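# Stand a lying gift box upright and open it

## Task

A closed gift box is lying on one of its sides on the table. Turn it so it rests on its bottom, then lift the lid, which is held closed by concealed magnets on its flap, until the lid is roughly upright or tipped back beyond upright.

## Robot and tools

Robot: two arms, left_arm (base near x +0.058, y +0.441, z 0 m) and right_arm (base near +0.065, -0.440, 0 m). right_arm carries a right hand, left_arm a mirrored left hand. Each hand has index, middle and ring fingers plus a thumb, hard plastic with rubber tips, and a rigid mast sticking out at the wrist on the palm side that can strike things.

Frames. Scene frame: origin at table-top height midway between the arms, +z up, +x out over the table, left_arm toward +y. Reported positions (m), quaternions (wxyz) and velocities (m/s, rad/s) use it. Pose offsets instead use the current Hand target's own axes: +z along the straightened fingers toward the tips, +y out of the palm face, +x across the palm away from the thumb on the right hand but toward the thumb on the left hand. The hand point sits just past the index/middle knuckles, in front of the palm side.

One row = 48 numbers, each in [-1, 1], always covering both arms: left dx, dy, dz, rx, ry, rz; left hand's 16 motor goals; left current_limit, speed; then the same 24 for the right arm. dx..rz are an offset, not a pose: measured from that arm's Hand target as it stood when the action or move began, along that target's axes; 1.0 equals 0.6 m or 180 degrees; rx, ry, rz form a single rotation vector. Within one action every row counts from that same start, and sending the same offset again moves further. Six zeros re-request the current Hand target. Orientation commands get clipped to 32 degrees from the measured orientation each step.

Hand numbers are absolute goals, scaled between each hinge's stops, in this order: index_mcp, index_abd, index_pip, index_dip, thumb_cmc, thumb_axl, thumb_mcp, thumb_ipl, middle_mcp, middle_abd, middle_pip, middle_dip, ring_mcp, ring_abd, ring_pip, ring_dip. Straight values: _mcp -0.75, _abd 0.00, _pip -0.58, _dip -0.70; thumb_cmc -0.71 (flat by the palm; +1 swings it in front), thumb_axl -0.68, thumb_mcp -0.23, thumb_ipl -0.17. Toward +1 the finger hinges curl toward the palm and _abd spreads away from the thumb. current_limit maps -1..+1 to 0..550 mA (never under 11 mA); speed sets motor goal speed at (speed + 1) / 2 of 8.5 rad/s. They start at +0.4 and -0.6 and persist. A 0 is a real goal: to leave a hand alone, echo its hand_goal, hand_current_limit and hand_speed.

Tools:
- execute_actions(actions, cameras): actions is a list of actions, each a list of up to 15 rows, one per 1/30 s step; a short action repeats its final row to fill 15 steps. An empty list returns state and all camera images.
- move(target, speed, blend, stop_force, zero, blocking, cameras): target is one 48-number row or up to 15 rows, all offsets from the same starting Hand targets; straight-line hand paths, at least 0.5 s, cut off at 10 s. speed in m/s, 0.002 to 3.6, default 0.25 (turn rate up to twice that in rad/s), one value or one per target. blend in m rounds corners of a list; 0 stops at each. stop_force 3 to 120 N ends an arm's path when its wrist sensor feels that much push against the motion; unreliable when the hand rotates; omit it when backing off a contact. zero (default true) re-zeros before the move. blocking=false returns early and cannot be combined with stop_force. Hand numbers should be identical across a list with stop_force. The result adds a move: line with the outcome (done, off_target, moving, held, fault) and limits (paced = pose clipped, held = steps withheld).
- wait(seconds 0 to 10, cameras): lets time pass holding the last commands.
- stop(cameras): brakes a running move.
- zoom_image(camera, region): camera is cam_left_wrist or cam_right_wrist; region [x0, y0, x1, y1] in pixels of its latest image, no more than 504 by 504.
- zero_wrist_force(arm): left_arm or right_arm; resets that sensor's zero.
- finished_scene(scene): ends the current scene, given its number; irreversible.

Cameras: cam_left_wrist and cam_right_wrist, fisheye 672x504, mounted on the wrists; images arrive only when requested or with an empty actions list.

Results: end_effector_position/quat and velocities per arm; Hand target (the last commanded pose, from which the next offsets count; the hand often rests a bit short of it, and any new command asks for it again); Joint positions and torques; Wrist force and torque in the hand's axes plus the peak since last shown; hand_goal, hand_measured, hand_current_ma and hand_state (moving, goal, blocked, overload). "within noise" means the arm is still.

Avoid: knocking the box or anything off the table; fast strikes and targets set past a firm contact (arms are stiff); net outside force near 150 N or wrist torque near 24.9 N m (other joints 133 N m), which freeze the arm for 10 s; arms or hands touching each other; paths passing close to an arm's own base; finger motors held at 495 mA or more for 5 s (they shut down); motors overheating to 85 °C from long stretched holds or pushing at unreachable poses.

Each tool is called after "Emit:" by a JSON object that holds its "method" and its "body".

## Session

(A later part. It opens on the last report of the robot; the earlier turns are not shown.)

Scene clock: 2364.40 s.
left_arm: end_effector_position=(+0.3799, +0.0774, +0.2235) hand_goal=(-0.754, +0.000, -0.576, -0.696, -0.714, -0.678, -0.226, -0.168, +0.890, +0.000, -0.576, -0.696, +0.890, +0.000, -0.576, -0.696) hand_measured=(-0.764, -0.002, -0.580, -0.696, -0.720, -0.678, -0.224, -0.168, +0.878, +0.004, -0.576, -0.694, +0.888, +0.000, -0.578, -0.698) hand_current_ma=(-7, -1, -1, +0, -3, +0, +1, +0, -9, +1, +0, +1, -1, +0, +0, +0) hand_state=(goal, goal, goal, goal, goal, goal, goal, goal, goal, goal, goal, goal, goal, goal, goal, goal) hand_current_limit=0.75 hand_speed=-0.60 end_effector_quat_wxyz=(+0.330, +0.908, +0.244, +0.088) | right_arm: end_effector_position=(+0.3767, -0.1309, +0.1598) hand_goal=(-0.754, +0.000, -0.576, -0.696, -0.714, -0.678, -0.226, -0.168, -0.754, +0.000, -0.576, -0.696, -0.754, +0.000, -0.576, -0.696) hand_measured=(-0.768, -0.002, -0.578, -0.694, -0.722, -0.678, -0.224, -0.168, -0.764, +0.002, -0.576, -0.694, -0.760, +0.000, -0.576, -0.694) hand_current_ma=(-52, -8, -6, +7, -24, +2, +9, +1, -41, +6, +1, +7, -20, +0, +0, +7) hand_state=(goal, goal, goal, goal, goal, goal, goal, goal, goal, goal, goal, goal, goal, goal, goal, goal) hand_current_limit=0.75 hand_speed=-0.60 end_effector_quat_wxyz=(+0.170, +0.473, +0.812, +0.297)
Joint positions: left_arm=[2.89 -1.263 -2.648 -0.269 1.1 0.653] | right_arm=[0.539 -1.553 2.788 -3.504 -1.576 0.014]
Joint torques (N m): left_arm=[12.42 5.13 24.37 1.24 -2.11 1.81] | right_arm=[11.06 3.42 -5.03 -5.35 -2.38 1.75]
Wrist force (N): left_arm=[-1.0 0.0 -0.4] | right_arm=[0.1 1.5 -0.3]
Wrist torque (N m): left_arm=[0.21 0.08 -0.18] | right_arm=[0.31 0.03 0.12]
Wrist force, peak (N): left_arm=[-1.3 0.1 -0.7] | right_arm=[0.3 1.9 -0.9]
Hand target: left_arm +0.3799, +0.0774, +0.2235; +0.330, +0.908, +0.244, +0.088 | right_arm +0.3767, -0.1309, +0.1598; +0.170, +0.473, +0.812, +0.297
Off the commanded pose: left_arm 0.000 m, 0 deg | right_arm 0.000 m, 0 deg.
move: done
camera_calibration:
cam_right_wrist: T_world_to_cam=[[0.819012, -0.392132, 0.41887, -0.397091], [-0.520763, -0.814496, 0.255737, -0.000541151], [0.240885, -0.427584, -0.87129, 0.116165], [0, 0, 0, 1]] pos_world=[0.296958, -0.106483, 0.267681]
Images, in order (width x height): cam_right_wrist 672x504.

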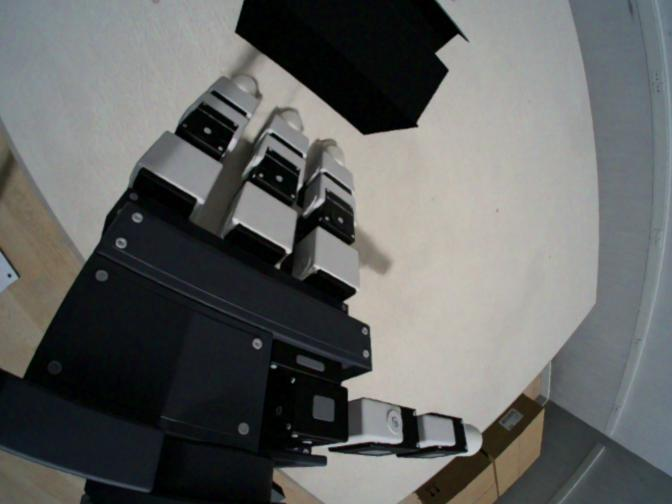

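Emit:
{"method": "move", "body": {"target": [0.0173,0.229,0.09,0,0,0,-0.754,0,-0.576,-0.696,-0.714,-0.678,-0.226,-0.168,0.89,0,-0.576,-0.696,0.89,0,-0.576,-0.696,0.75,-0.6,0,0.025,0.0428,0,0,0,-0.754,0,-0.576,-0.696,-0.714,-0.678,-0.226,-0.168,-0.754,0,-0.576,-0.696,-0.754,0,-0.576,-0.696,0.75,-0.6], "speed": 0.12, "stop_force": 4, "cameras": ["all"]}}

Emit:
{"method": "zoom_image", "body": {"camera": "cam_left_wrist", "region": [180, 0, 420, 200]}}

Emit:
{"method": "zoom_image", "body": {"camera": "cam_right_wrist", "region": [150, 0, 430, 210]}}

Scene clock: 2393.10 s.
left_arm: end_effector_position=(+0.4590, -0.0387, +0.2701) hand_goal=(-0.754, +0.000, -0.576, -0.696, -0.714, -0.678, -0.226, -0.168, +0.890, +0.000, -0.576, -0.696, +0.890, +0.000, -0.576, -0.696) hand_measured=(-0.764, -0.002, -0.580, -0.696, -0.720, -0.678, -0.224, -0.168, +0.878, +0.004, -0.576, -0.694, +0.888, +0.000, -0.578, -0.698) hand_current_ma=(-7, -1, -1, +0, -3, +0, +1, +0, -9, +1, +0, +1, -1, +0, +0, +0) hand_state=(goal, goal, goal, goal, goal, goal, goal, goal, goal, goal, goal, goal, goal, goal, goal, goal) hand_current_limit=0.75 hand_speed=-0.60 end_effector_quat_wxyz=(+0.330, +0.908, +0.244, +0.088) | right_arm: end_effector_position=(+0.4010, -0.1170, +0.1497) hand_goal=(-0.754, +0.000, -0.576, -0.696, -0.714, -0.678, -0.226, -0.168, -0.754, +0.000, -0.576, -0.696, -0.754, +0.000, -0.576, -0.696) hand_measured=(-0.768, -0.002, -0.578, -0.694, -0.722, -0.678, -0.224, -0.168, -0.764, +0.002, -0.576, -0.694, -0.760, +0.000, -0.576, -0.694) hand_current_ma=(-52, -8, -6, +7, -24, +2, +9, +1, -41, +6, +1, +7, -20, +0, +0, +7) hand_state=(goal, goal, goal, goal, goal, goal, goal, goal, goal, goal, goal, goal, goal, goal, goal, goal) hand_current_limit=0.75 hand_speed=-0.60 end_effector_quat_wxyz=(+0.170, +0.473, +0.812, +0.297)
Joint positions: left_arm=[2.643 -1.593 -2.251 -0.246 1.236 0.427] | right_arm=[0.537 -1.439 2.729 -3.558 -1.575 0.013]
Joint torques (N m): left_arm=[-14.33 12.2 27.71 0.8 1.33 -1.71] | right_arm=[-7.11 -0.43 -16.11 -5.42 -0.99 0.45]
Wrist force (N): left_arm=[-1.1 0.0 -0.7] | right_arm=[-0.2 1.7 -0.3]
Wrist torque (N m): left_arm=[0.24 0.08 -0.08] | right_arm=[0.36 0.07 0.13]
Wrist force, peak (N): left_arm=[-1.1 -0.4 -1.0] | right_arm=[0.2 1.9 -0.2]
Hand target: left_arm +0.4590, -0.0387, +0.2701; +0.330, +0.908, +0.244, +0.088 | right_arm +0.4010, -0.1170, +0.1497; +0.170, +0.473, +0.812, +0.297
Off the commanded pose: left_arm 0.000 m, 0 deg | right_arm 0.000 m, 0 deg.
move: done
camera_calibration:
cam_left_wrist: T_world_to_cam=[[-0.914306, -0.0087432, -0.404929, 0.494161], [-0.0786634, 0.984563, 0.156359, -0.0109725], [0.397311, 0.174813, -0.90088, 0.194235], [0, 0, 0, 1]] pos_world=[0.37378, -0.0188311, 0.376798]
cam_right_wrist: T_world_to_cam=[[0.819022, -0.392149, 0.418834, -0.407349], [-0.520757, -0.814507, 0.255717, 0.0259946], [0.240864, -0.427548, -0.871313, 0.107558], [0, 0, 0, 1]] pos_world=[0.321258, -0.0925826, 0.257681]

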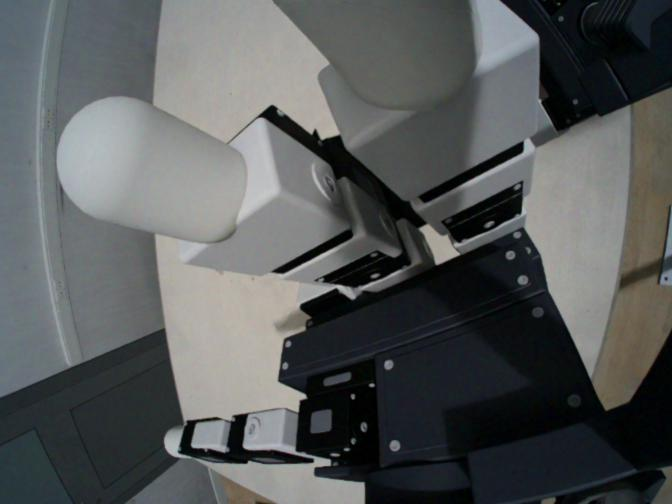

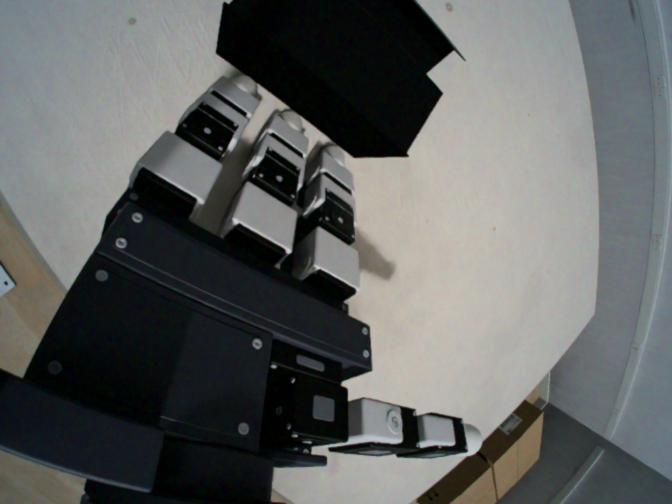

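Scaled by 2.100 from the camera's 672x504 image, which has a finer 960x720 frame.

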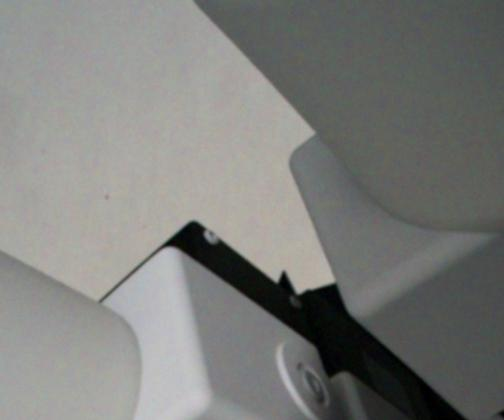

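Scaled by 1.800 from the camera's 672x504 image, which has a finer 960x720 frame.

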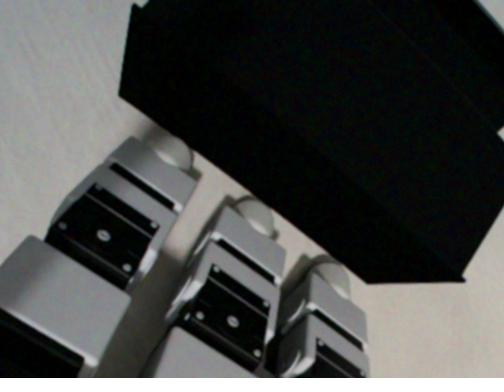

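Emit:
{"method": "move", "body": {"target": [0,-0.0804,0.0958,0,0,0,-0.754,0,-0.576,-0.696,-0.714,-0.678,-0.226,-0.168,0.89,0,-0.576,-0.696,0.89,0,-0.576,-0.696,0.75,-0.6,0,0,0,0,0,0,-0.754,0,-0.576,-0.696,-0.714,-0.678,-0.226,-0.168,-0.754,0,-0.576,-0.696,-0.754,0,-0.576,-0.696,0.75,-0.6], "speed": 0.08, "stop_force": 3, "cameras": ["cam_right_wrist"]}}

Emit:
{"method": "zoom_image", "body": {"camera": "cam_right_wrist", "region": [180, 0, 500, 210]}}

Scene clock: 2401.83 s.
left_arm: end_effector_position=(+0.4588, -0.0386, +0.1951) hand_goal=(-0.754, +0.000, -0.576, -0.696, -0.714, -0.678, -0.226, -0.168, +0.890, +0.000, -0.576, -0.696, +0.890, +0.000, -0.576, -0.696) hand_measured=(-0.758, -0.002, -0.578, -0.696, -0.720, -0.678, -0.224, -0.168, +0.878, +0.004, -0.576, -0.694, +0.888, +0.000, -0.578, -0.698) hand_current_ma=(-1, -1, +0, +0, -3, +0, +1, +0, -9, +1, +0, +1, -1, +0, +0, +0) hand_state=(goal, goal, goal, goal, goal, goal, goal, goal, goal, goal, goal, goal, goal, goal, goal, goal) hand_current_limit=0.75 hand_speed=-0.60 end_effector_quat_wxyz=(+0.330, +0.908, +0.244, +0.088) | right_arm: end_effector_position=(+0.4010, -0.1170, +0.1497) hand_goal=(-0.754, +0.000, -0.576, -0.696, -0.714, -0.678, -0.226, -0.168, -0.754, +0.000, -0.576, -0.696, -0.754, +0.000, -0.576, -0.696) hand_measured=(-0.768, -0.002, -0.578, -0.694, -0.722, -0.678, -0.224, -0.168, -0.764, +0.002, -0.576, -0.694, -0.760, +0.000, -0.576, -0.694) hand_current_ma=(-52, -8, -6, +7, -24, +2, +9, +1, -41, +6, +1, +7, -20, +0, +0, +7) hand_state=(goal, goal, goal, goal, goal, goal, goal, goal, goal, goal, goal, goal, goal, goal, goal, goal) hand_current_limit=0.75 hand_speed=-0.60 end_effector_quat_wxyz=(+0.170, +0.473, +0.812, +0.297)
Joint positions: left_arm=[2.642 -1.767 -2.332 0.008 1.236 0.427] | right_arm=[0.537 -1.439 2.729 -3.558 -1.575 0.013]
Joint torques (N m): left_arm=[-14.26 15.05 9.48 4.65 1.02 -1.62] | right_arm=[8.6 -0.58 -15.5 -5.33 -1.5 0.76]
Wrist force (N): left_arm=[-0.9 0.5 -1.1] | right_arm=[0.0 1.8 -0.4]
Wrist torque (N m): left_arm=[0.28 0.11 -0.08] | right_arm=[0.38 0.04 0.15]
Wrist force, peak (N): left_arm=[-1.1 0.5 -1.6] | right_arm=[0.3 2.0 -0.5]
Hand target: left_arm +0.4588, -0.0386, +0.1951; +0.330, +0.908, +0.244, +0.088 | right_arm +0.4010, -0.1170, +0.1497; +0.170, +0.473, +0.812, +0.297
Off the commanded pose: left_arm 0.000 m, 0 deg | right_arm 0.000 m, 0 deg.
move: done
camera_calibration:
cam_right_wrist: T_world_to_cam=[[0.819012, -0.392132, 0.41887, -0.407353], [-0.520763, -0.814496, 0.255737, 0.0259923], [0.240885, -0.427584, -0.87129, 0.107542], [0, 0, 0, 1]] pos_world=[0.321258, -0.0925826, 0.257681]
Images, in order (width x height): cam_right_wrist 672x504.

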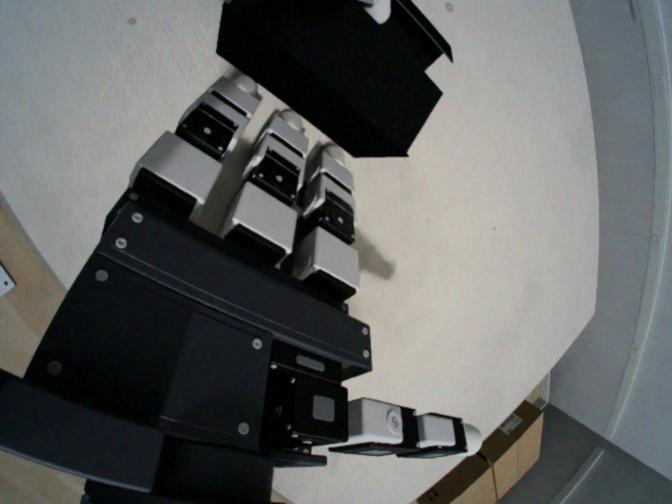

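Scaled by 1.575 from the camera's 672x504 image, which has a finer 960x720 frame.

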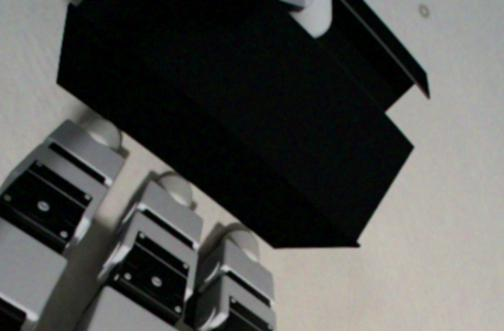

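Emit:
{"method": "move", "body": {"target": [-0.067,0,0,0,0,0,-0.754,0,-0.576,-0.696,-0.714,-0.678,-0.226,-0.168,0.89,0,-0.576,-0.696,0.89,0,-0.576,-0.696,0.75,-0.6,0,0,0,0,0,0,-0.754,0,-0.576,-0.696,-0.714,-0.678,-0.226,-0.168,-0.754,0,-0.576,-0.696,-0.754,0,-0.576,-0.696,0.75,-0.6], "speed": 0.06, "stop_force": 7, "cameras": ["cam_right_wrist"]}}

Emit:
{"method": "zoom_image", "body": {"camera": "cam_right_wrist", "region": [180, 0, 500, 210]}}

Scene clock: 2410.07 s.
left_arm: end_effector_position=(+0.4369, -0.0512, +0.1951) hand_goal=(-0.754, +0.000, -0.576, -0.696, -0.714, -0.678, -0.226, -0.168, +0.890, +0.000, -0.576, -0.696, +0.890, +0.000, -0.576, -0.696) hand_measured=(-0.758, -0.004, -0.578, -0.696, -0.720, -0.678, -0.224, -0.168, +0.878, +0.002, -0.576, -0.694, +0.888, +0.000, -0.578, -0.698) hand_current_ma=(-1, -1, +0, +0, -3, +0, +1, +0, -9, +1, +0, +1, -1, +0, +0, +0) hand_state=(goal, goal, goal, goal, goal, goal, goal, goal, goal, goal, goal, goal, goal, goal, goal, goal) hand_current_limit=0.75 hand_speed=-0.60 end_effector_quat_wxyz=(+0.330, +0.908, +0.244, +0.087) | right_arm: end_effector_position=(+0.4010, -0.1170, +0.1497) hand_goal=(-0.754, +0.000, -0.576, -0.696, -0.714, -0.678, -0.226, -0.168, -0.754, +0.000, -0.576, -0.696, -0.754, +0.000, -0.576, -0.696) hand_measured=(-0.768, -0.002, -0.578, -0.694, -0.722, -0.678, -0.224, -0.168, -0.764, +0.002, -0.576, -0.694, -0.760, +0.000, -0.578, -0.694) hand_current_ma=(-52, -8, -6, +7, -24, +2, +9, +1, -41, +6, +0, +5, -24, +0, -4, +5) hand_state=(goal, goal, goal, goal, goal, goal, goal, goal, goal, goal, goal, goal, goal, goal, goal, goal) hand_current_limit=0.75 hand_speed=-0.60 end_effector_quat_wxyz=(+0.170, +0.473, +0.812, +0.297)
Joint positions: left_arm=[2.586 -1.762 -2.343 0.03 1.269 0.379] | right_arm=[0.537 -1.439 2.729 -3.558 -1.575 0.013]
Joint torques (N m): left_arm=[14.27 15.17 22.91 0.88 -2.17 2.09] | right_arm=[8.75 -0.49 -15.4 -5.22 -1.33 0.92]
Wrist force (N): left_arm=[-0.5 -0.1 -0.7] | right_arm=[0.2 1.6 -0.3]
Wrist torque (N m): left_arm=[0.22 0.04 -0.14] | right_arm=[0.35 0.01 0.17]
Wrist force, peak (N): left_arm=[-2.5 0.1 -0.7] | right_arm=[0.0 1.6 -1.5]
Hand target: left_arm +0.4369, -0.0512, +0.1951; +0.330, +0.908, +0.244, +0.087 (not the last commanded pose) | right_arm +0.4010, -0.1170, +0.1497; +0.170, +0.473, +0.812, +0.297
Off the commanded pose: left_arm 0.015 m, 0 deg | right_arm 0.000 m, 0 deg.
move: held (left_arm; a check stopped the path); limits=held
pose unreachable (left arm): on one or more control steps of this call, first in action 0 (counted from 0), this arm could not follow its commanded pose, so it was not sent that pose on those steps. It may still have moved: this result reports where it is.
cause: moving toward the commanded pose would bring a part of the arm too close to another arm (a part of this arm just beyond joint 6 (wrist 3) and a part of the right arm just beyond its joint 6 (wrist 3), 11 mm apart when this arm was first held).
camera_calibration:
cam_right_wrist: T_world_to_cam=[[0.819012, -0.392132, 0.41887, -0.407353], [-0.520763, -0.814496, 0.255737, 0.0259923], [0.240885, -0.427584, -0.87129, 0.107542], [0, 0, 0, 1]] pos_world=[0.321258, -0.0925826, 0.257681]
Images, in order (width x height): cam_right_wrist 672x504.

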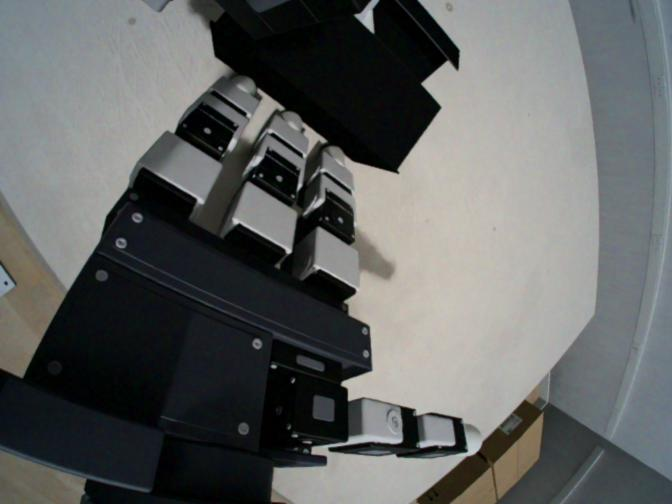

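Scaled by 1.575 from the camera's 672x504 image, which has a finer 960x720 frame.

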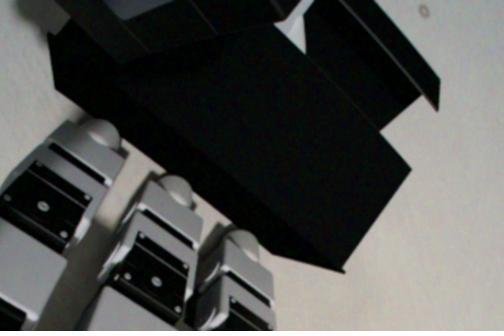

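Emit:
{"method": "move", "body": {"target": [0.008,-0.0383,-0.032,0,0,0,-0.754,0,-0.576,-0.696,-0.714,-0.678,-0.226,-0.168,0.89,0,-0.576,-0.696,0.89,0,-0.576,-0.696,0.75,-0.6,-0.042,0,0,0,0,0,-0.754,0,-0.576,-0.696,-0.714,-0.678,-0.226,-0.168,-0.754,0,-0.576,-0.696,-0.754,0,-0.576,-0.696,0.75,-0.6], "speed": 0.1}}

Emit:
{"method": "move", "body": {"target": [-0.055,0,0,0,0,0,-0.754,0,-0.576,-0.696,-0.714,-0.678,-0.226,-0.168,0.89,0,-0.576,-0.696,0.89,0,-0.576,-0.696,0.75,-0.6,0,0,0,0,0,0,-0.754,0,-0.576,-0.696,-0.714,-0.678,-0.226,-0.168,-0.754,0,-0.576,-0.696,-0.754,0,-0.576,-0.696,0.75,-0.6], "speed": 0.06, "stop_force": 7, "cameras": ["cam_right_wrist"]}}

Emit:
{"method": "zoom_image", "body": {"camera": "cam_right_wrist", "region": [180, 0, 500, 210]}}

Scene clock: 2435.17 s.
left_arm: end_effector_position=(+0.4261, -0.0230, +0.1951) hand_goal=(-0.754, +0.000, -0.576, -0.696, -0.714, -0.678, -0.226, -0.168, +0.890, +0.000, -0.576, -0.696, +0.890, +0.000, -0.576, -0.696) hand_measured=(-0.758, -0.004, -0.578, -0.696, -0.720, -0.678, -0.224, -0.168, +0.878, +0.002, -0.576, -0.694, +0.888, +0.000, -0.578, -0.698) hand_current_ma=(-1, -1, +0, +0, -3, +0, +1, +0, -9, +1, +0, +1, -1, +0, +0, +0) hand_state=(goal, goal, goal, goal, goal, goal, goal, goal, goal, goal, goal, goal, goal, goal, goal, goal) hand_current_limit=0.75 hand_speed=-0.60 end_effector_quat_wxyz=(+0.330, +0.908, +0.244, +0.087) | right_arm: end_effector_position=(+0.4135, -0.1388, +0.1496) hand_goal=(-0.754, +0.000, -0.576, -0.696, -0.714, -0.678, -0.226, -0.168, -0.754, +0.000, -0.576, -0.696, -0.754, +0.000, -0.576, -0.696) hand_measured=(-0.768, -0.002, -0.578, -0.694, -0.722, -0.678, -0.224, -0.168, -0.764, +0.002, -0.576, -0.694, -0.760, +0.004, -0.578, -0.694) hand_current_ma=(-52, -8, -6, +7, -24, +2, +9, +1, -41, +6, +0, +5, -24, +11, -4, +3) hand_state=(goal, goal, goal, goal, goal, goal, goal, goal, goal, goal, goal, goal, goal, goal, goal, goal) hand_current_limit=0.75 hand_speed=-0.60 end_effector_quat_wxyz=(+0.170, +0.473, +0.812, +0.297)
Joint positions: left_arm=[2.636 -1.699 -2.421 0.031 1.239 0.422] | right_arm=[0.43 -1.462 2.762 -3.566 -1.507 -0.069]
Joint torques (N m): left_arm=[13.42 24.31 10.12 0.87 -2.36 2.04] | right_arm=[-12.65 -29.2 -3.16 -0.56 2.39 -0.74]
Wrist force (N): left_arm=[-0.5 0.0 -0.7] | right_arm=[0.2 1.5 -0.6]
Wrist torque (N m): left_arm=[0.24 0.07 -0.15] | right_arm=[0.36 0.07 0.15]
Wrist force, peak (N): left_arm=[-0.7 -0.1 -1.0] | right_arm=[0.0 1.9 -0.6]
Hand target: left_arm +0.4260, -0.0229, +0.1951; +0.330, +0.908, +0.244, +0.087 | right_arm +0.4135, -0.1389, +0.1496; +0.170, +0.473, +0.812, +0.297
Off the commanded pose: left_arm 0.000 m, 0 deg | right_arm 0.000 m, 0 deg.
move: done

Scene clock: 2436.93 s.
left_arm: end_effector_position=(+0.3975, -0.0394, +0.1952) hand_goal=(-0.754, +0.000, -0.576, -0.696, -0.714, -0.678, -0.226, -0.168, +0.890, +0.000, -0.576, -0.696, +0.890, +0.000, -0.576, -0.696) hand_measured=(-0.758, -0.004, -0.578, -0.696, -0.720, -0.678, -0.224, -0.168, +0.878, +0.002, -0.576, -0.694, +0.888, +0.000, -0.578, -0.698) hand_current_ma=(-1, -1, +0, +0, -3, +0, +1, +0, -9, +1, +0, +1, -1, +0, +0, +0) hand_state=(goal, goal, goal, goal, goal, goal, goal, goal, goal, goal, goal, goal, goal, goal, goal, goal) hand_current_limit=0.75 hand_speed=-0.60 end_effector_quat_wxyz=(+0.330, +0.908, +0.244, +0.087) | right_arm: end_effector_position=(+0.4135, -0.1389, +0.1496) hand_goal=(-0.754, +0.000, -0.576, -0.696, -0.714, -0.678, -0.226, -0.168, -0.754, +0.000, -0.576, -0.696, -0.754, +0.000, -0.576, -0.696) hand_measured=(-0.768, -0.002, -0.578, -0.694, -0.722, -0.678, -0.224, -0.168, -0.764, +0.002, -0.576, -0.694, -0.764, +0.000, -0.580, -0.696) hand_current_ma=(-52, -8, -6, +7, -24, +2, +9, +1, -41, +6, +0, +5, -41, +0, -15, -1) hand_state=(goal, goal, goal, goal, goal, goal, goal, goal, goal, goal, goal, goal, goal, goal, goal, goal) hand_current_limit=0.75 hand_speed=-0.60 end_effector_quat_wxyz=(+0.170, +0.473, +0.812, +0.297)
Joint positions: left_arm=[2.554 -1.697 -2.43 0.06 1.288 0.352] | right_arm=[0.43 -1.462 2.762 -3.565 -1.506 -0.07]
Joint torques (N m): left_arm=[-13.97 12.89 8.8 4.98 1.32 -1.53] | right_arm=[-13.09 -28.43 -4.03 -1.17 2.54 -0.74]
Wrist force (N): left_arm=[-0.4 0.3 -1.2] | right_arm=[-0.3 1.4 -0.4]
Wrist torque (N m): left_arm=[0.27 0.06 -0.07] | right_arm=[0.39 0.02 0.10]
Wrist force, peak (N): left_arm=[-0.9 0.0 -1.1] | right_arm=[0.2 1.3 -1.6]
Hand target: left_arm +0.3975, -0.0394, +0.1952; +0.330, +0.908, +0.244, +0.087 | right_arm +0.4135, -0.1389, +0.1496; +0.170, +0.473, +0.812, +0.297
Off the commanded pose: left_arm 0.000 m, 0 deg | right_arm 0.000 m, 0 deg.
move: done
camera_calibration:
cam_right_wrist: T_world_to_cam=[[0.819012, -0.392132, 0.41887, -0.426095], [-0.520763, -0.814496, 0.255737, 0.0147155], [0.240885, -0.427584, -0.87129, 0.0949923], [0, 0, 0, 1]] pos_world=[0.333758, -0.114483, 0.257481]
Images, in order (width x height): cam_right_wrist 672x504.

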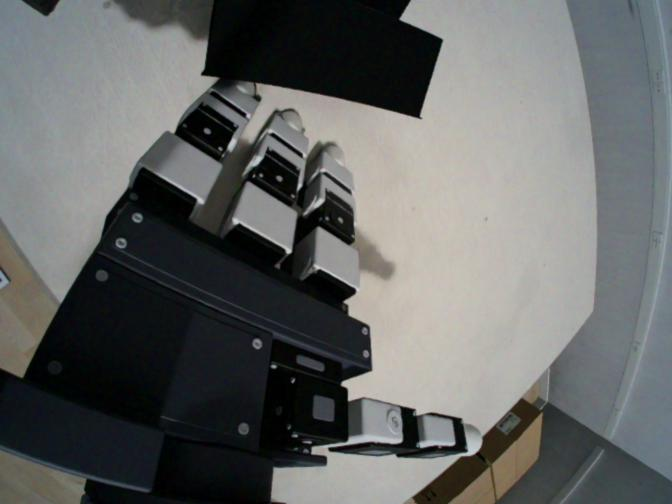

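Scaled by 1.575 from the camera's 672x504 image, which has a finer 960x720 frame.

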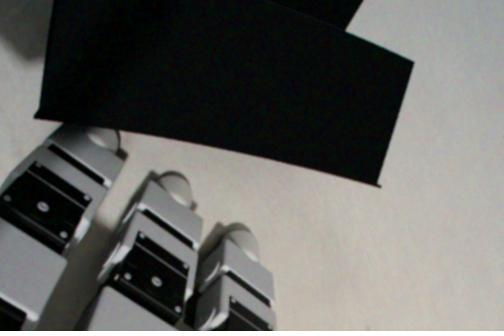

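Emit:
{"method": "move", "body": {"target": [[0.05,0,0,0,0,0,-0.754,0,-0.576,-0.696,-0.714,-0.678,-0.226,-0.168,0.89,0,-0.576,-0.696,0.89,0,-0.576,-0.696,0.75,-0.6,0,0,0,0,0,0,-0.754,0,-0.576,-0.696,-0.714,-0.678,-0.226,-0.168,-0.754,0,-0.576,-0.696,-0.754,0,-0.576,-0.696,0.75,-0.6],[0.05,0.16,-0.19,0,0,0,-0.754,0,-0.576,-0.696,-0.714,-0.678,-0.226,-0.168,0.89,0,-0.576,-0.696,0.89,0,-0.576,-0.696,0.75,-0.6,0,-0.05,-0.07,0,0,0,-0.754,0,-0.576,-0.696,-0.714,-0.678,-0.226,-0.168,-0.754,0,-0.576,-0.696,-0.754,0,-0.576,-0.696,0.75,-0.6]], "speed": 0.12, "cameras": ["all"]}}

Emit:
{"method": "zoom_image", "body": {"camera": "cam_right_wrist", "region": [150, 0, 500, 210]}}

Scene clock: 2458.50 s.
left_arm: end_effector_position=(+0.4237, -0.0246, +0.2795) hand_goal=(-0.754, +0.000, -0.576, -0.696, -0.714, -0.678, -0.226, -0.168, +0.890, +0.000, -0.576, -0.696, +0.890, +0.000, -0.576, -0.696) hand_measured=(-0.762, -0.002, -0.578, -0.696, -0.720, -0.678, -0.224, -0.168, +0.878, +0.002, -0.576, -0.694, +0.888, +0.000, -0.578, -0.698) hand_current_ma=(-4, -1, -1, +0, -3, +0, +1, +0, -9, +1, +0, +1, -1, +0, +0, +0) hand_state=(goal, goal, goal, goal, goal, goal, goal, goal, goal, goal, goal, goal, goal, goal, goal, goal) hand_current_limit=0.75 hand_speed=-0.60 end_effector_quat_wxyz=(+0.330, +0.908, +0.244, +0.087) | right_arm: end_effector_position=(+0.3969, -0.1483, +0.1544) hand_goal=(-0.754, +0.000, -0.576, -0.696, -0.714, -0.678, -0.226, -0.168, -0.754, +0.000, -0.576, -0.696, -0.754, +0.000, -0.576, -0.696) hand_measured=(-0.768, -0.002, -0.578, -0.694, -0.722, -0.678, -0.224, -0.168, -0.764, +0.002, -0.576, -0.694, -0.764, +0.000, -0.580, -0.696) hand_current_ma=(-52, -8, -6, +7, -24, +2, +9, +1, -41, +6, +0, +5, -41, +0, -15, -1) hand_state=(goal, goal, goal, goal, goal, goal, goal, goal, goal, goal, goal, goal, goal, goal, goal, goal) hand_current_limit=0.75 hand_speed=-0.60 end_effector_quat_wxyz=(+0.170, +0.473, +0.812, +0.297)
Joint positions: left_arm=[2.629 -1.49 -2.321 -0.276 1.243 0.416] | right_arm=[0.421 -1.53 2.807 -3.542 -1.501 -0.076]
Joint torques (N m): left_arm=[15.06 20.85 27.16 0.85 -2.18 2] | right_arm=[11.69 3.06 -16.11 -5.35 -2.05 1.56]
Wrist force (N): left_arm=[-0.7 0.2 -0.7] | right_arm=[0.0 1.4 -0.7]
Wrist torque (N m): left_arm=[0.27 0.03 -0.16] | right_arm=[0.30 0.01 0.09]
Wrist force, peak (N): left_arm=[-0.9 0.5 -1.1] | right_arm=[-0.3 1.9 -0.4]
Hand target: left_arm +0.4238, -0.0246, +0.2796; +0.330, +0.908, +0.244, +0.087 (not the last commanded pose) | right_arm +0.3969, -0.1483, +0.1544; +0.170, +0.473, +0.812, +0.297 (not the last commanded pose)
Off the commanded pose: left_arm 0.065 m, 0 deg | right_arm 0.032 m, 0 deg.
move: held (right_arm; a check stopped the path), off_target (left_arm; braked when a check withheld steps of right_arm); path passed 1 of 2 targets; limits=held
pose unreachable (right arm): on one or more control steps of this call, first in action 0 (counted from 0), this arm could not follow its commanded pose, so it was not sent that pose on those steps. It may still have moved: this result reports where it is.
cause: moving toward the commanded pose would bring two parts of the arm too close to each other (joints 3 (elbow) and 4 (wrist 1) lie between them).
camera_calibration:
cam_left_wrist: T_world_to_cam=[[-0.914357, -0.00834019, -0.404822, 0.465754], [-0.0781565, 0.984621, 0.156244, -0.0292131], [0.397294, 0.174502, -0.900948, 0.214203], [0, 0, 0, 1]] pos_world=[0.338481, -0.0047306, 0.386098]
cam_right_wrist: T_world_to_cam=[[0.81881, -0.392285, 0.41912, -0.418217], [-0.520947, -0.814482, 0.255409, -0.00266707], [0.241173, -0.427471, -0.871266, 0.0990707], [0, 0, 0, 1]] pos_world=[0.317158, -0.123883, 0.262281]

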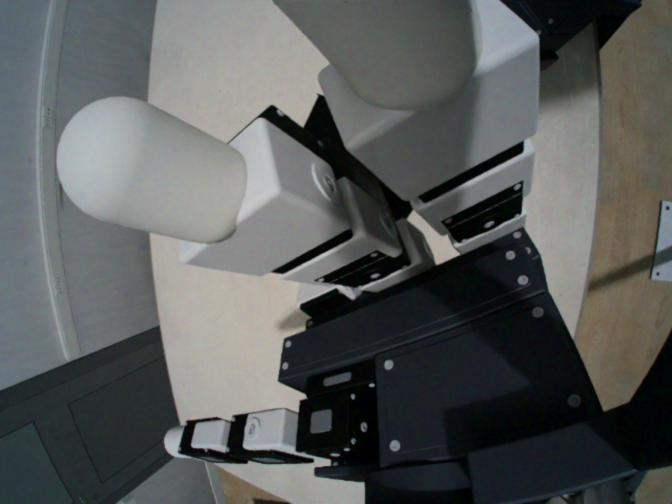

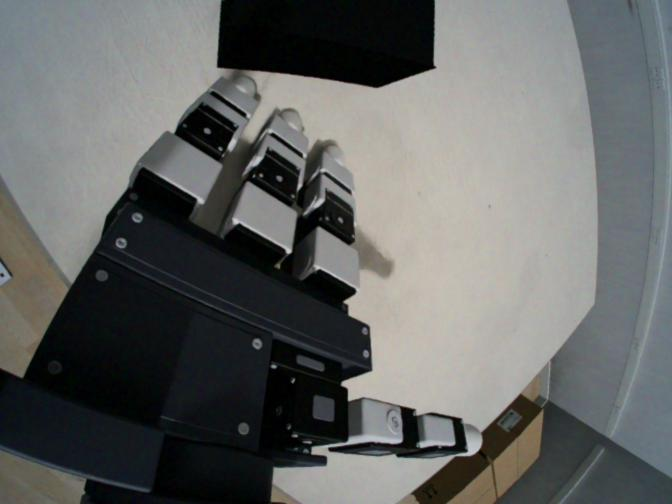

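Scaled by 1.440 from the camera's 672x504 image, which has a finer 960x720 frame.

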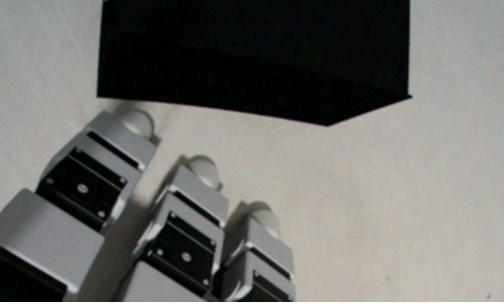

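Emit:
{"method": "move", "body": {"target": [0.0175,-0.006,0.017,0,0.1177,-0.1402,-0.754,0,-0.576,-0.696,-0.714,-0.678,-0.226,-0.168,0.89,0,-0.576,-0.696,0.89,0,-0.576,-0.696,0.75,-0.6,-0.078,0.045,0.047,0,0.1177,-0.1402,-0.754,0,-0.576,-0.696,-0.714,-0.678,-0.226,-0.168,-0.754,0,-0.576,-0.696,-0.754,0,-0.576,-0.696,0.75,-0.6], "speed": 0.1, "cameras": ["cam_right_wrist"]}}

Emit:
{"method": "zoom_image", "body": {"camera": "cam_right_wrist", "region": [150, 0, 500, 210]}}

Scene clock: 2492.67 s.
left_arm: end_effector_position=(+0.4255, -0.0243, +0.2780) hand_goal=(-0.754, +0.000, -0.576, -0.696, -0.714, -0.678, -0.226, -0.168, +0.890, +0.000, -0.576, -0.696, +0.890, +0.000, -0.576, -0.696) hand_measured=(-0.762, -0.002, -0.578, -0.696, -0.720, -0.678, -0.224, -0.168, +0.878, +0.002, -0.576, -0.694, +0.888, +0.000, -0.578, -0.698) hand_current_ma=(-4, -1, -1, +0, -3, +0, +1, +0, -9, +1, +0, +1, -1, +0, +0, +0) hand_state=(goal, goal, goal, goal, goal, goal, goal, goal, goal, goal, goal, goal, goal, goal, goal, goal) hand_current_limit=0.75 hand_speed=-0.60 end_effector_quat_wxyz=(+0.325, +0.896, +0.283, +0.102) end_effector_velocity=(+0.001, +0.001, -0.001) end_effector_angular_velocity=(+0.002, +0.000, +0.006) | right_arm: end_effector_position=(+0.4013, -0.1499, +0.1541) hand_goal=(-0.754, +0.000, -0.576, -0.696, -0.714, -0.678, -0.226, -0.168, -0.754, +0.000, -0.576, -0.696, -0.754, +0.000, -0.576, -0.696) hand_measured=(-0.768, -0.002, -0.578, -0.694, -0.722, -0.678, -0.224, -0.168, -0.764, +0.002, -0.576, -0.694, -0.764, +0.000, -0.580, -0.696) hand_current_ma=(-50, -7, -6, +7, -24, +2, +9, +1, -40, +6, +0, +5, -41, +0, -15, -1) hand_state=(goal, goal, goal, goal, goal, goal, goal, goal, goal, goal, goal, goal, goal, goal, goal, goal) hand_current_limit=0.75 hand_speed=-0.60 end_effector_quat_wxyz=(+0.164, +0.455, +0.822, +0.301)
Joint positions: left_arm=[2.582 -1.505 -2.32 -0.23 1.324 0.303] | right_arm=[0.363 -1.54 2.817 -3.537 -1.438 -0.154]
Joint velocities: left_arm=[0 -0.001 -0.001 0.001 0.005 -0.004] | right_arm=[within noise]
Joint torques (N m): left_arm=[-14.84 8.71 27.62 4.93 1.33 -1.51] | right_arm=[12.9 3.53 -15.73 -5.29 -2.37 1.92]
Wrist force (N): left_arm=[-0.8 0.2 -0.5] | right_arm=[-0.4 1.5 -0.6]
Wrist torque (N m): left_arm=[0.26 0.05 -0.07] | right_arm=[0.33 0.07 -0.02]
Wrist force, peak (N): left_arm=[-1.2 0.2 -0.7] | right_arm=[-1.6 1.8 -0.4]
Hand target: left_arm +0.4255, -0.0243, +0.2780; +0.325, +0.896, +0.284, +0.102 (not the last commanded pose) | right_arm +0.4012, -0.1499, +0.1541; +0.164, +0.455, +0.822, +0.301 (not the last commanded pose)
Off the commanded pose: left_arm 0.013 m, 28 deg | right_arm 0.056 m, 31 deg.
move: held (right_arm; a check stopped the path), off_target (left_arm; braked when a check withheld steps of right_arm); limits=held
pose unreachable (right arm): on one or more control steps of this call, first in action 0 (counted from 0), this arm could not follow its commanded pose, so it was not sent that pose on those steps. It may still have moved: this result reports where it is.
cause: moving toward the commanded pose would bring two parts of the arm too close to each other (joints 3 (elbow) and 4 (wrist 1) lie between them).
camera_calibration:
cam_right_wrist: T_world_to_cam=[[0.833935, -0.35767, 0.420267, -0.423307], [-0.486824, -0.835455, 0.254986, -0.0183884], [0.259913, -0.417238, -0.870837, 0.0910507], [0, 0, 0, 1]] pos_world=[0.320394, -0.128777, 0.261881]
Images, in order (width x height): cam_right_wrist 672x504.

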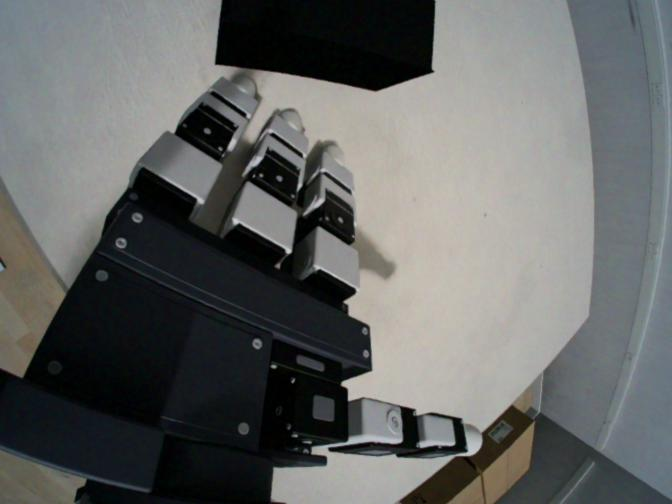

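Scaled by 1.440 from the camera's 672x504 image, which has a finer 960x720 frame.

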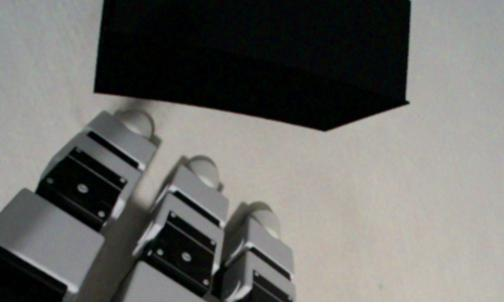

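Emit:
{"method": "move", "body": {"target": [-0.033,0.024,0.020,0,0.100,-0.119,-0.754,-0.35,-0.576,-0.696,-0.714,-0.678,-0.226,-0.168,-0.754,0.6,-0.576,-0.696,0.89,0,-0.576,-0.696,0.75,-0.6,-0.05,0.0238,0.033,0,0,0,-0.754,0,-0.576,-0.696,-0.714,-0.678,-0.226,-0.168,-0.754,0,-0.576,-0.696,-0.754,0,-0.576,-0.696,0.75,-0.6], "speed": 0.1, "cameras": ["all"]}}

Emit:
{"method": "zoom_image", "body": {"camera": "cam_right_wrist", "region": [150, 0, 500, 210]}}

Scene clock: 2553.90 s.
left_arm: end_effector_position=(+0.4218, -0.0415, +0.2781) hand_goal=(-0.754, -0.350, -0.576, -0.696, -0.714, -0.678, -0.226, -0.168, -0.754, +0.600, -0.576, -0.696, +0.890, +0.000, -0.576, -0.696) hand_measured=(-0.762, -0.346, -0.578, -0.696, -0.720, -0.678, -0.224, -0.168, -0.756, +0.596, -0.576, -0.696, +0.880, +0.002, -0.580, -0.698) hand_current_ma=(-4, +1, -1, +0, -3, +0, +1, +0, -1, -1, +0, +0, -7, +1, -2, +0) hand_state=(goal, goal, goal, goal, goal, goal, goal, goal, goal, goal, goal, goal, goal, goal, goal, goal) hand_current_limit=0.75 hand_speed=-0.60 end_effector_quat_wxyz=(+0.305, +0.841, +0.419, +0.152) | right_arm: end_effector_position=(+0.4277, -0.1593, +0.1496) hand_goal=(-0.754, +0.000, -0.576, -0.696, -0.714, -0.678, -0.226, -0.168, -0.754, +0.000, -0.576, -0.696, -0.754, +0.000, -0.576, -0.696) hand_measured=(-0.768, -0.002, -0.578, -0.694, -0.722, -0.678, -0.224, -0.168, -0.764, +0.002, -0.576, -0.694, -0.764, +0.000, -0.580, -0.696) hand_current_ma=(-50, -7, -6, +7, -24, +2, +9, +1, -40, +6, +0, +5, -41, +0, -15, -1) hand_state=(goal, goal, goal, goal, goal, goal, goal, goal, goal, goal, goal, goal, goal, goal, goal, goal) hand_current_limit=0.75 hand_speed=-0.60 end_effector_quat_wxyz=(+0.164, +0.455, +0.822, +0.301)
Joint positions: left_arm=[2.361 -1.602 -2.234 -0.186 1.663 -0.112] | right_arm=[0.281 -1.493 2.795 -3.55 -1.386 -0.218]
Joint torques (N m): left_arm=[13.93 24.39 15.01 4.88 -1.33 1.98] | right_arm=[-13.81 2.84 -14.94 -5.47 2.73 -0.73]
Wrist force (N): left_arm=[-0.9 0.2 -0.9] | right_arm=[-0.3 1.5 0.0]
Wrist torque (N m): left_arm=[0.28 0.05 -0.15] | right_arm=[0.31 0.07 0.11]
Wrist force, peak (N): left_arm=[-1.7 0.1 -0.9] | right_arm=[-0.5 1.8 -0.6]
Hand target: left_arm +0.4218, -0.0415, +0.2781; +0.305, +0.841, +0.419, +0.152 (not the last commanded pose) | right_arm +0.4278, -0.1594, +0.1496; +0.164, +0.455, +0.822, +0.301 (not the last commanded pose)
Off the commanded pose: left_arm 0.010 m, 10 deg | right_arm 0.010 m, 0 deg.
move: held (left_arm; a check stopped the path), off_target (right_arm; braked when a check withheld steps of left_arm); limits=held
pose unreachable (left arm): on one or more control steps of this call, first in action 0 (counted from 0), this arm could not follow its commanded pose, so it was not sent that pose on those steps. It may still have moved: this result reports where it is.
cause: moving toward the commanded pose would bring a part of the arm too close to another arm (a part of this arm just beyond joint 6 (wrist 3) and a part of the right arm just beyond its joint 6 (wrist 3), along the way the arms are being sent, or toward where that arm still pushes).
camera_calibration:
cam_left_wrist: T_world_to_cam=[[-0.838351, -0.36431, -0.405519, 0.416628], [-0.456348, 0.875928, 0.156516, 0.142374], [0.298185, 0.316274, -0.900587, 0.264305], [0, 0, 0, 1]] pos_world=[0.335441, -0.0565199, 0.384697]
cam_right_wrist: T_world_to_cam=[[0.8339, -0.357804, 0.420222, -0.446873], [-0.486935, -0.835392, 0.254979, -0.0121445], [0.259817, -0.417248, -0.870861, 0.0763599], [0, 0, 0, 1]] pos_world=[0.346894, -0.138177, 0.257381]

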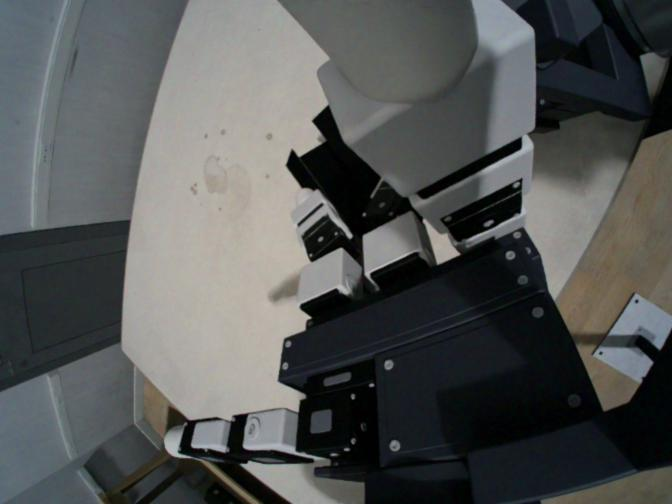

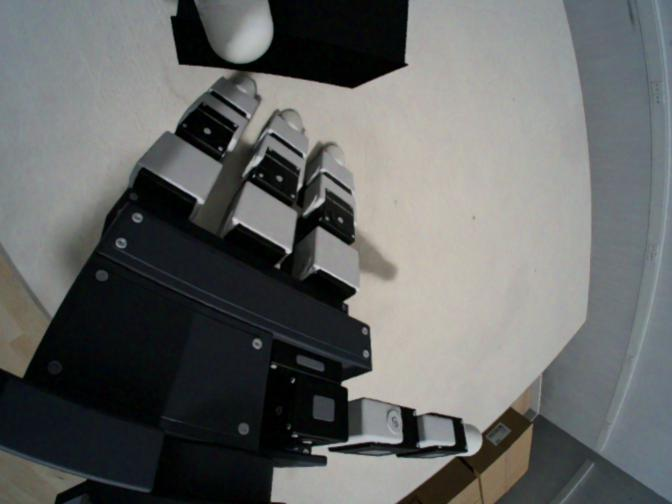

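Scaled by 1.440 from the camera's 672x504 image, which has a finer 960x720 frame.

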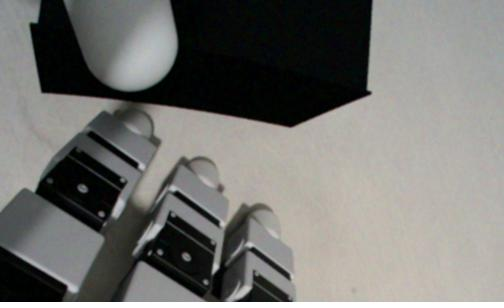

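Emit:
{"method": "move", "body": {"target": [0,0,0,0,0,0,-0.754,-0.35,-0.576,-0.696,-0.714,-0.678,-0.226,-0.168,-0.754,0.6,-0.576,-0.696,0.89,0,-0.576,-0.696,0.75,-0.6,-0.075,-0.005,-0.01,0,0,0,-0.754,0.2,-0.576,-0.696,-0.714,-0.678,-0.226,-0.168,-0.754,0.3,-0.576,-0.696,-0.754,0.45,-0.576,-0.696,0.75,-0.6], "speed": 0.1}}

Emit:
{"method": "move", "body": {"target": [0.006,0.009,0.009,0,0.036,-0.042,-0.754,-0.35,-0.576,-0.696,-0.714,-0.678,-0.226,-0.168,-0.754,0.6,-0.576,-0.696,0.89,0,-0.576,-0.696,0.75,-0.6,0,0,0,0,0,0,-0.754,0.2,-0.576,-0.696,-0.714,-0.678,-0.226,-0.168,-0.754,0.3,-0.576,-0.696,-0.754,0.45,-0.576,-0.696,0.75,-0.6], "speed": 0.1, "cameras": ["all"]}}

Emit:
{"method": "zoom_image", "body": {"camera": "cam_right_wrist", "region": [100, 0, 450, 210]}}

Emit:
{"method": "zoom_image", "body": {"camera": "cam_left_wrist", "region": [220, 50, 440, 270]}}

Scene clock: 2581.83 s.
left_arm: end_effector_position=(+0.4218, -0.0415, +0.2781) hand_goal=(-0.754, -0.350, -0.576, -0.696, -0.714, -0.678, -0.226, -0.168, -0.754, +0.600, -0.576, -0.696, +0.890, +0.000, -0.576, -0.696) hand_measured=(-0.762, -0.346, -0.578, -0.696, -0.720, -0.678, -0.224, -0.168, -0.756, +0.596, -0.576, -0.696, +0.880, +0.002, -0.580, -0.698) hand_current_ma=(-4, +1, -1, +0, -3, +0, +1, +0, -1, -1, +0, +0, -7, +1, -2, +0) hand_state=(goal, goal, goal, goal, goal, goal, goal, goal, goal, goal, goal, goal, goal, goal, goal, goal) hand_current_limit=0.75 hand_speed=-0.60 end_effector_quat_wxyz=(+0.305, +0.841, +0.419, +0.152) | right_arm: end_effector_position=(+0.4330, -0.1711, +0.1503) hand_goal=(-0.754, +0.200, -0.576, -0.696, -0.714, -0.678, -0.226, -0.168, -0.754, +0.300, -0.576, -0.696, -0.754, +0.450, -0.576, -0.696) hand_measured=(-0.766, +0.196, -0.578, -0.694, -0.722, -0.678, -0.224, -0.168, -0.764, +0.294, -0.576, -0.694, -0.764, +0.444, -0.580, -0.696) hand_current_ma=(-49, -12, -6, +7, -24, +2, +9, +1, -39, -14, +0, +5, -39, -16, -15, -1) hand_state=(goal, goal, goal, goal, goal, goal, goal, goal, goal, goal, goal, goal, goal, goal, goal, goal) hand_current_limit=0.75 hand_speed=-0.60 end_effector_quat_wxyz=(+0.165, +0.456, +0.821, +0.301)
Joint positions: left_arm=[2.362 -1.602 -2.234 -0.186 1.662 -0.112] | right_arm=[0.223 -1.512 2.809 -3.537 -1.351 -0.263]
Joint torques (N m): left_arm=[14.48 24.67 13.4 4.78 -1.46 1.96] | right_arm=[11.71 3.13 -15.83 -5.19 -1.74 1.75]
Wrist force (N): left_arm=[-0.9 0.1 -0.9] | right_arm=[-0.5 1.5 -0.5]
Wrist torque (N m): left_arm=[0.26 0.05 -0.15] | right_arm=[0.35 0.06 -0.02]
Wrist force, peak (N): left_arm=[-1.0 0.2 -1.1] | right_arm=[-1.9 1.5 -0.8]
Hand target: left_arm +0.4218, -0.0415, +0.2781; +0.305, +0.841, +0.419, +0.152 | right_arm +0.4330, -0.1710, +0.1502; +0.165, +0.456, +0.821, +0.301 (not the last commanded pose)
Off the commanded pose: left_arm 0.000 m, 0 deg | right_arm 0.033 m, 0 deg.
move: held (right_arm; a check stopped the path); limits=held
pose unreachable (right arm): on one or more control steps of this call, first in action 0 (counted from 0), this arm could not follow its commanded pose, so it was not sent that pose on those steps. It may still have moved: this result reports where it is.
cause: moving toward the commanded pose would bring two parts of the arm too close to each other (joints 3 (elbow) and 4 (wrist 1) lie between them).

Scene clock: 2583.33 s.
left_arm: end_effector_position=(+0.4300, -0.0432, +0.2775) hand_goal=(-0.754, -0.350, -0.576, -0.696, -0.714, -0.678, -0.226, -0.168, -0.754, +0.600, -0.576, -0.696, +0.890, +0.000, -0.576, -0.696) hand_measured=(-0.762, -0.346, -0.578, -0.696, -0.720, -0.678, -0.224, -0.168, -0.756, +0.596, -0.576, -0.696, +0.880, +0.002, -0.580, -0.698) hand_current_ma=(-4, +1, -1, +0, -3, +0, +1, +0, -1, -1, +0, +0, -7, +1, -2, +0) hand_state=(goal, goal, goal, goal, goal, goal, goal, goal, goal, goal, goal, goal, goal, goal, goal, goal) hand_current_limit=0.75 hand_speed=-0.60 end_effector_quat_wxyz=(+0.291, +0.802, +0.490, +0.178) end_effector_velocity=(+0.000, +0.000, +0.000) end_effector_angular_velocity=(+0.002, -0.001, +0.005) | right_arm: end_effector_position=(+0.4330, -0.1710, +0.1502) hand_goal=(-0.754, +0.200, -0.576, -0.696, -0.714, -0.678, -0.226, -0.168, -0.754, +0.300, -0.576, -0.696, -0.754, +0.450, -0.576, -0.696) hand_measured=(-0.766, +0.196, -0.578, -0.694, -0.722, -0.678, -0.224, -0.168, -0.764, +0.294, -0.576, -0.694, -0.764, +0.444, -0.580, -0.696) hand_current_ma=(-49, -12, -6, +7, -24, +2, +9, +1, -39, -14, +0, +5, -39, -16, -15, -1) hand_state=(goal, goal, goal, goal, goal, goal, goal, goal, goal, goal, goal, goal, goal, goal, goal, goal) hand_current_limit=0.75 hand_speed=-0.60 end_effector_quat_wxyz=(+0.165, +0.456, +0.821, +0.301)
Joint positions: left_arm=[2.288 -1.662 -2.163 -0.23 1.818 -0.306] | right_arm=[0.224 -1.512 2.809 -3.538 -1.352 -0.263]
Joint velocities: left_arm=[-0.001 -0.001 0.001 -0.002 0.005 -0.004] | right_arm=[within noise]
Joint torques (N m): left_arm=[-13.73 14.91 27.98 0.89 1.99 -1.64] | right_arm=[11.83 3.43 -15.27 -5.36 -1.93 1.76]
Wrist force (N): left_arm=[-0.5 -0.2 -0.9] | right_arm=[-0.1 1.5 -0.5]
Wrist torque (N m): left_arm=[0.25 -0.01 -0.05] | right_arm=[0.35 0.00 0.03]
Wrist force, peak (N): left_arm=[-0.8 0.0 -1.1] | right_arm=[-0.4 1.7 -0.3]
Hand target: left_arm +0.4301, -0.0432, +0.2775; +0.291, +0.802, +0.490, +0.178 | right_arm +0.4330, -0.1710, +0.1502; +0.165, +0.456, +0.821, +0.301
Off the commanded pose: left_arm 0.000 m, 0 deg | right_arm 0.000 m, 0 deg.
move: done
camera_calibration:
cam_left_wrist: T_world_to_cam=[[-0.762667, -0.502475, -0.407258, 0.384688], [-0.600536, 0.783959, 0.157369, 0.205533], [0.240199, 0.364593, -0.899653, 0.288526], [0, 0, 0, 1]] pos_world=[0.347516, -0.0730278, 0.383896]
cam_right_wrist: T_world_to_cam=[[0.832802, -0.359212, 0.421199, -0.455647], [-0.488724, -0.834439, 0.254678, -0.0185788], [0.259981, -0.417946, -0.870477, 0.070342], [0, 0, 0, 1]] pos_world=[0.352096, -0.149777, 0.257881]

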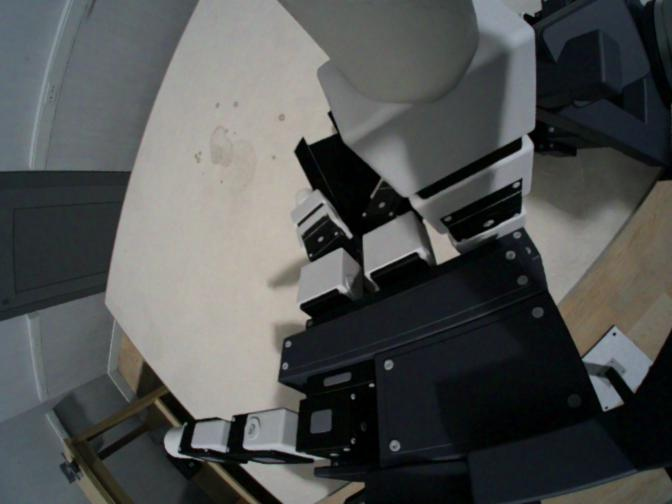

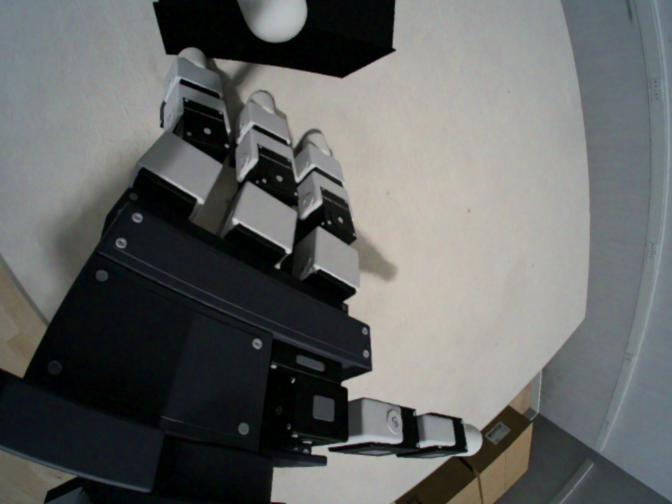

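Scaled by 1.440 from the camera's 672x504 image, which has a finer 960x720 frame.

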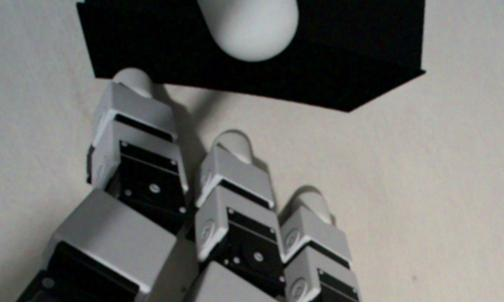

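Scaled by 2.291 from the camera's 672x504 image, which has a finer 960x720 frame.

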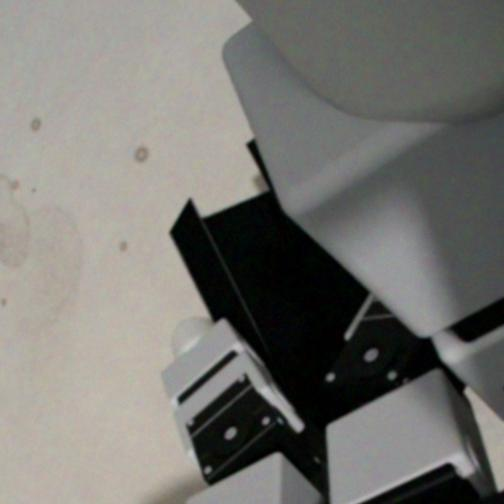

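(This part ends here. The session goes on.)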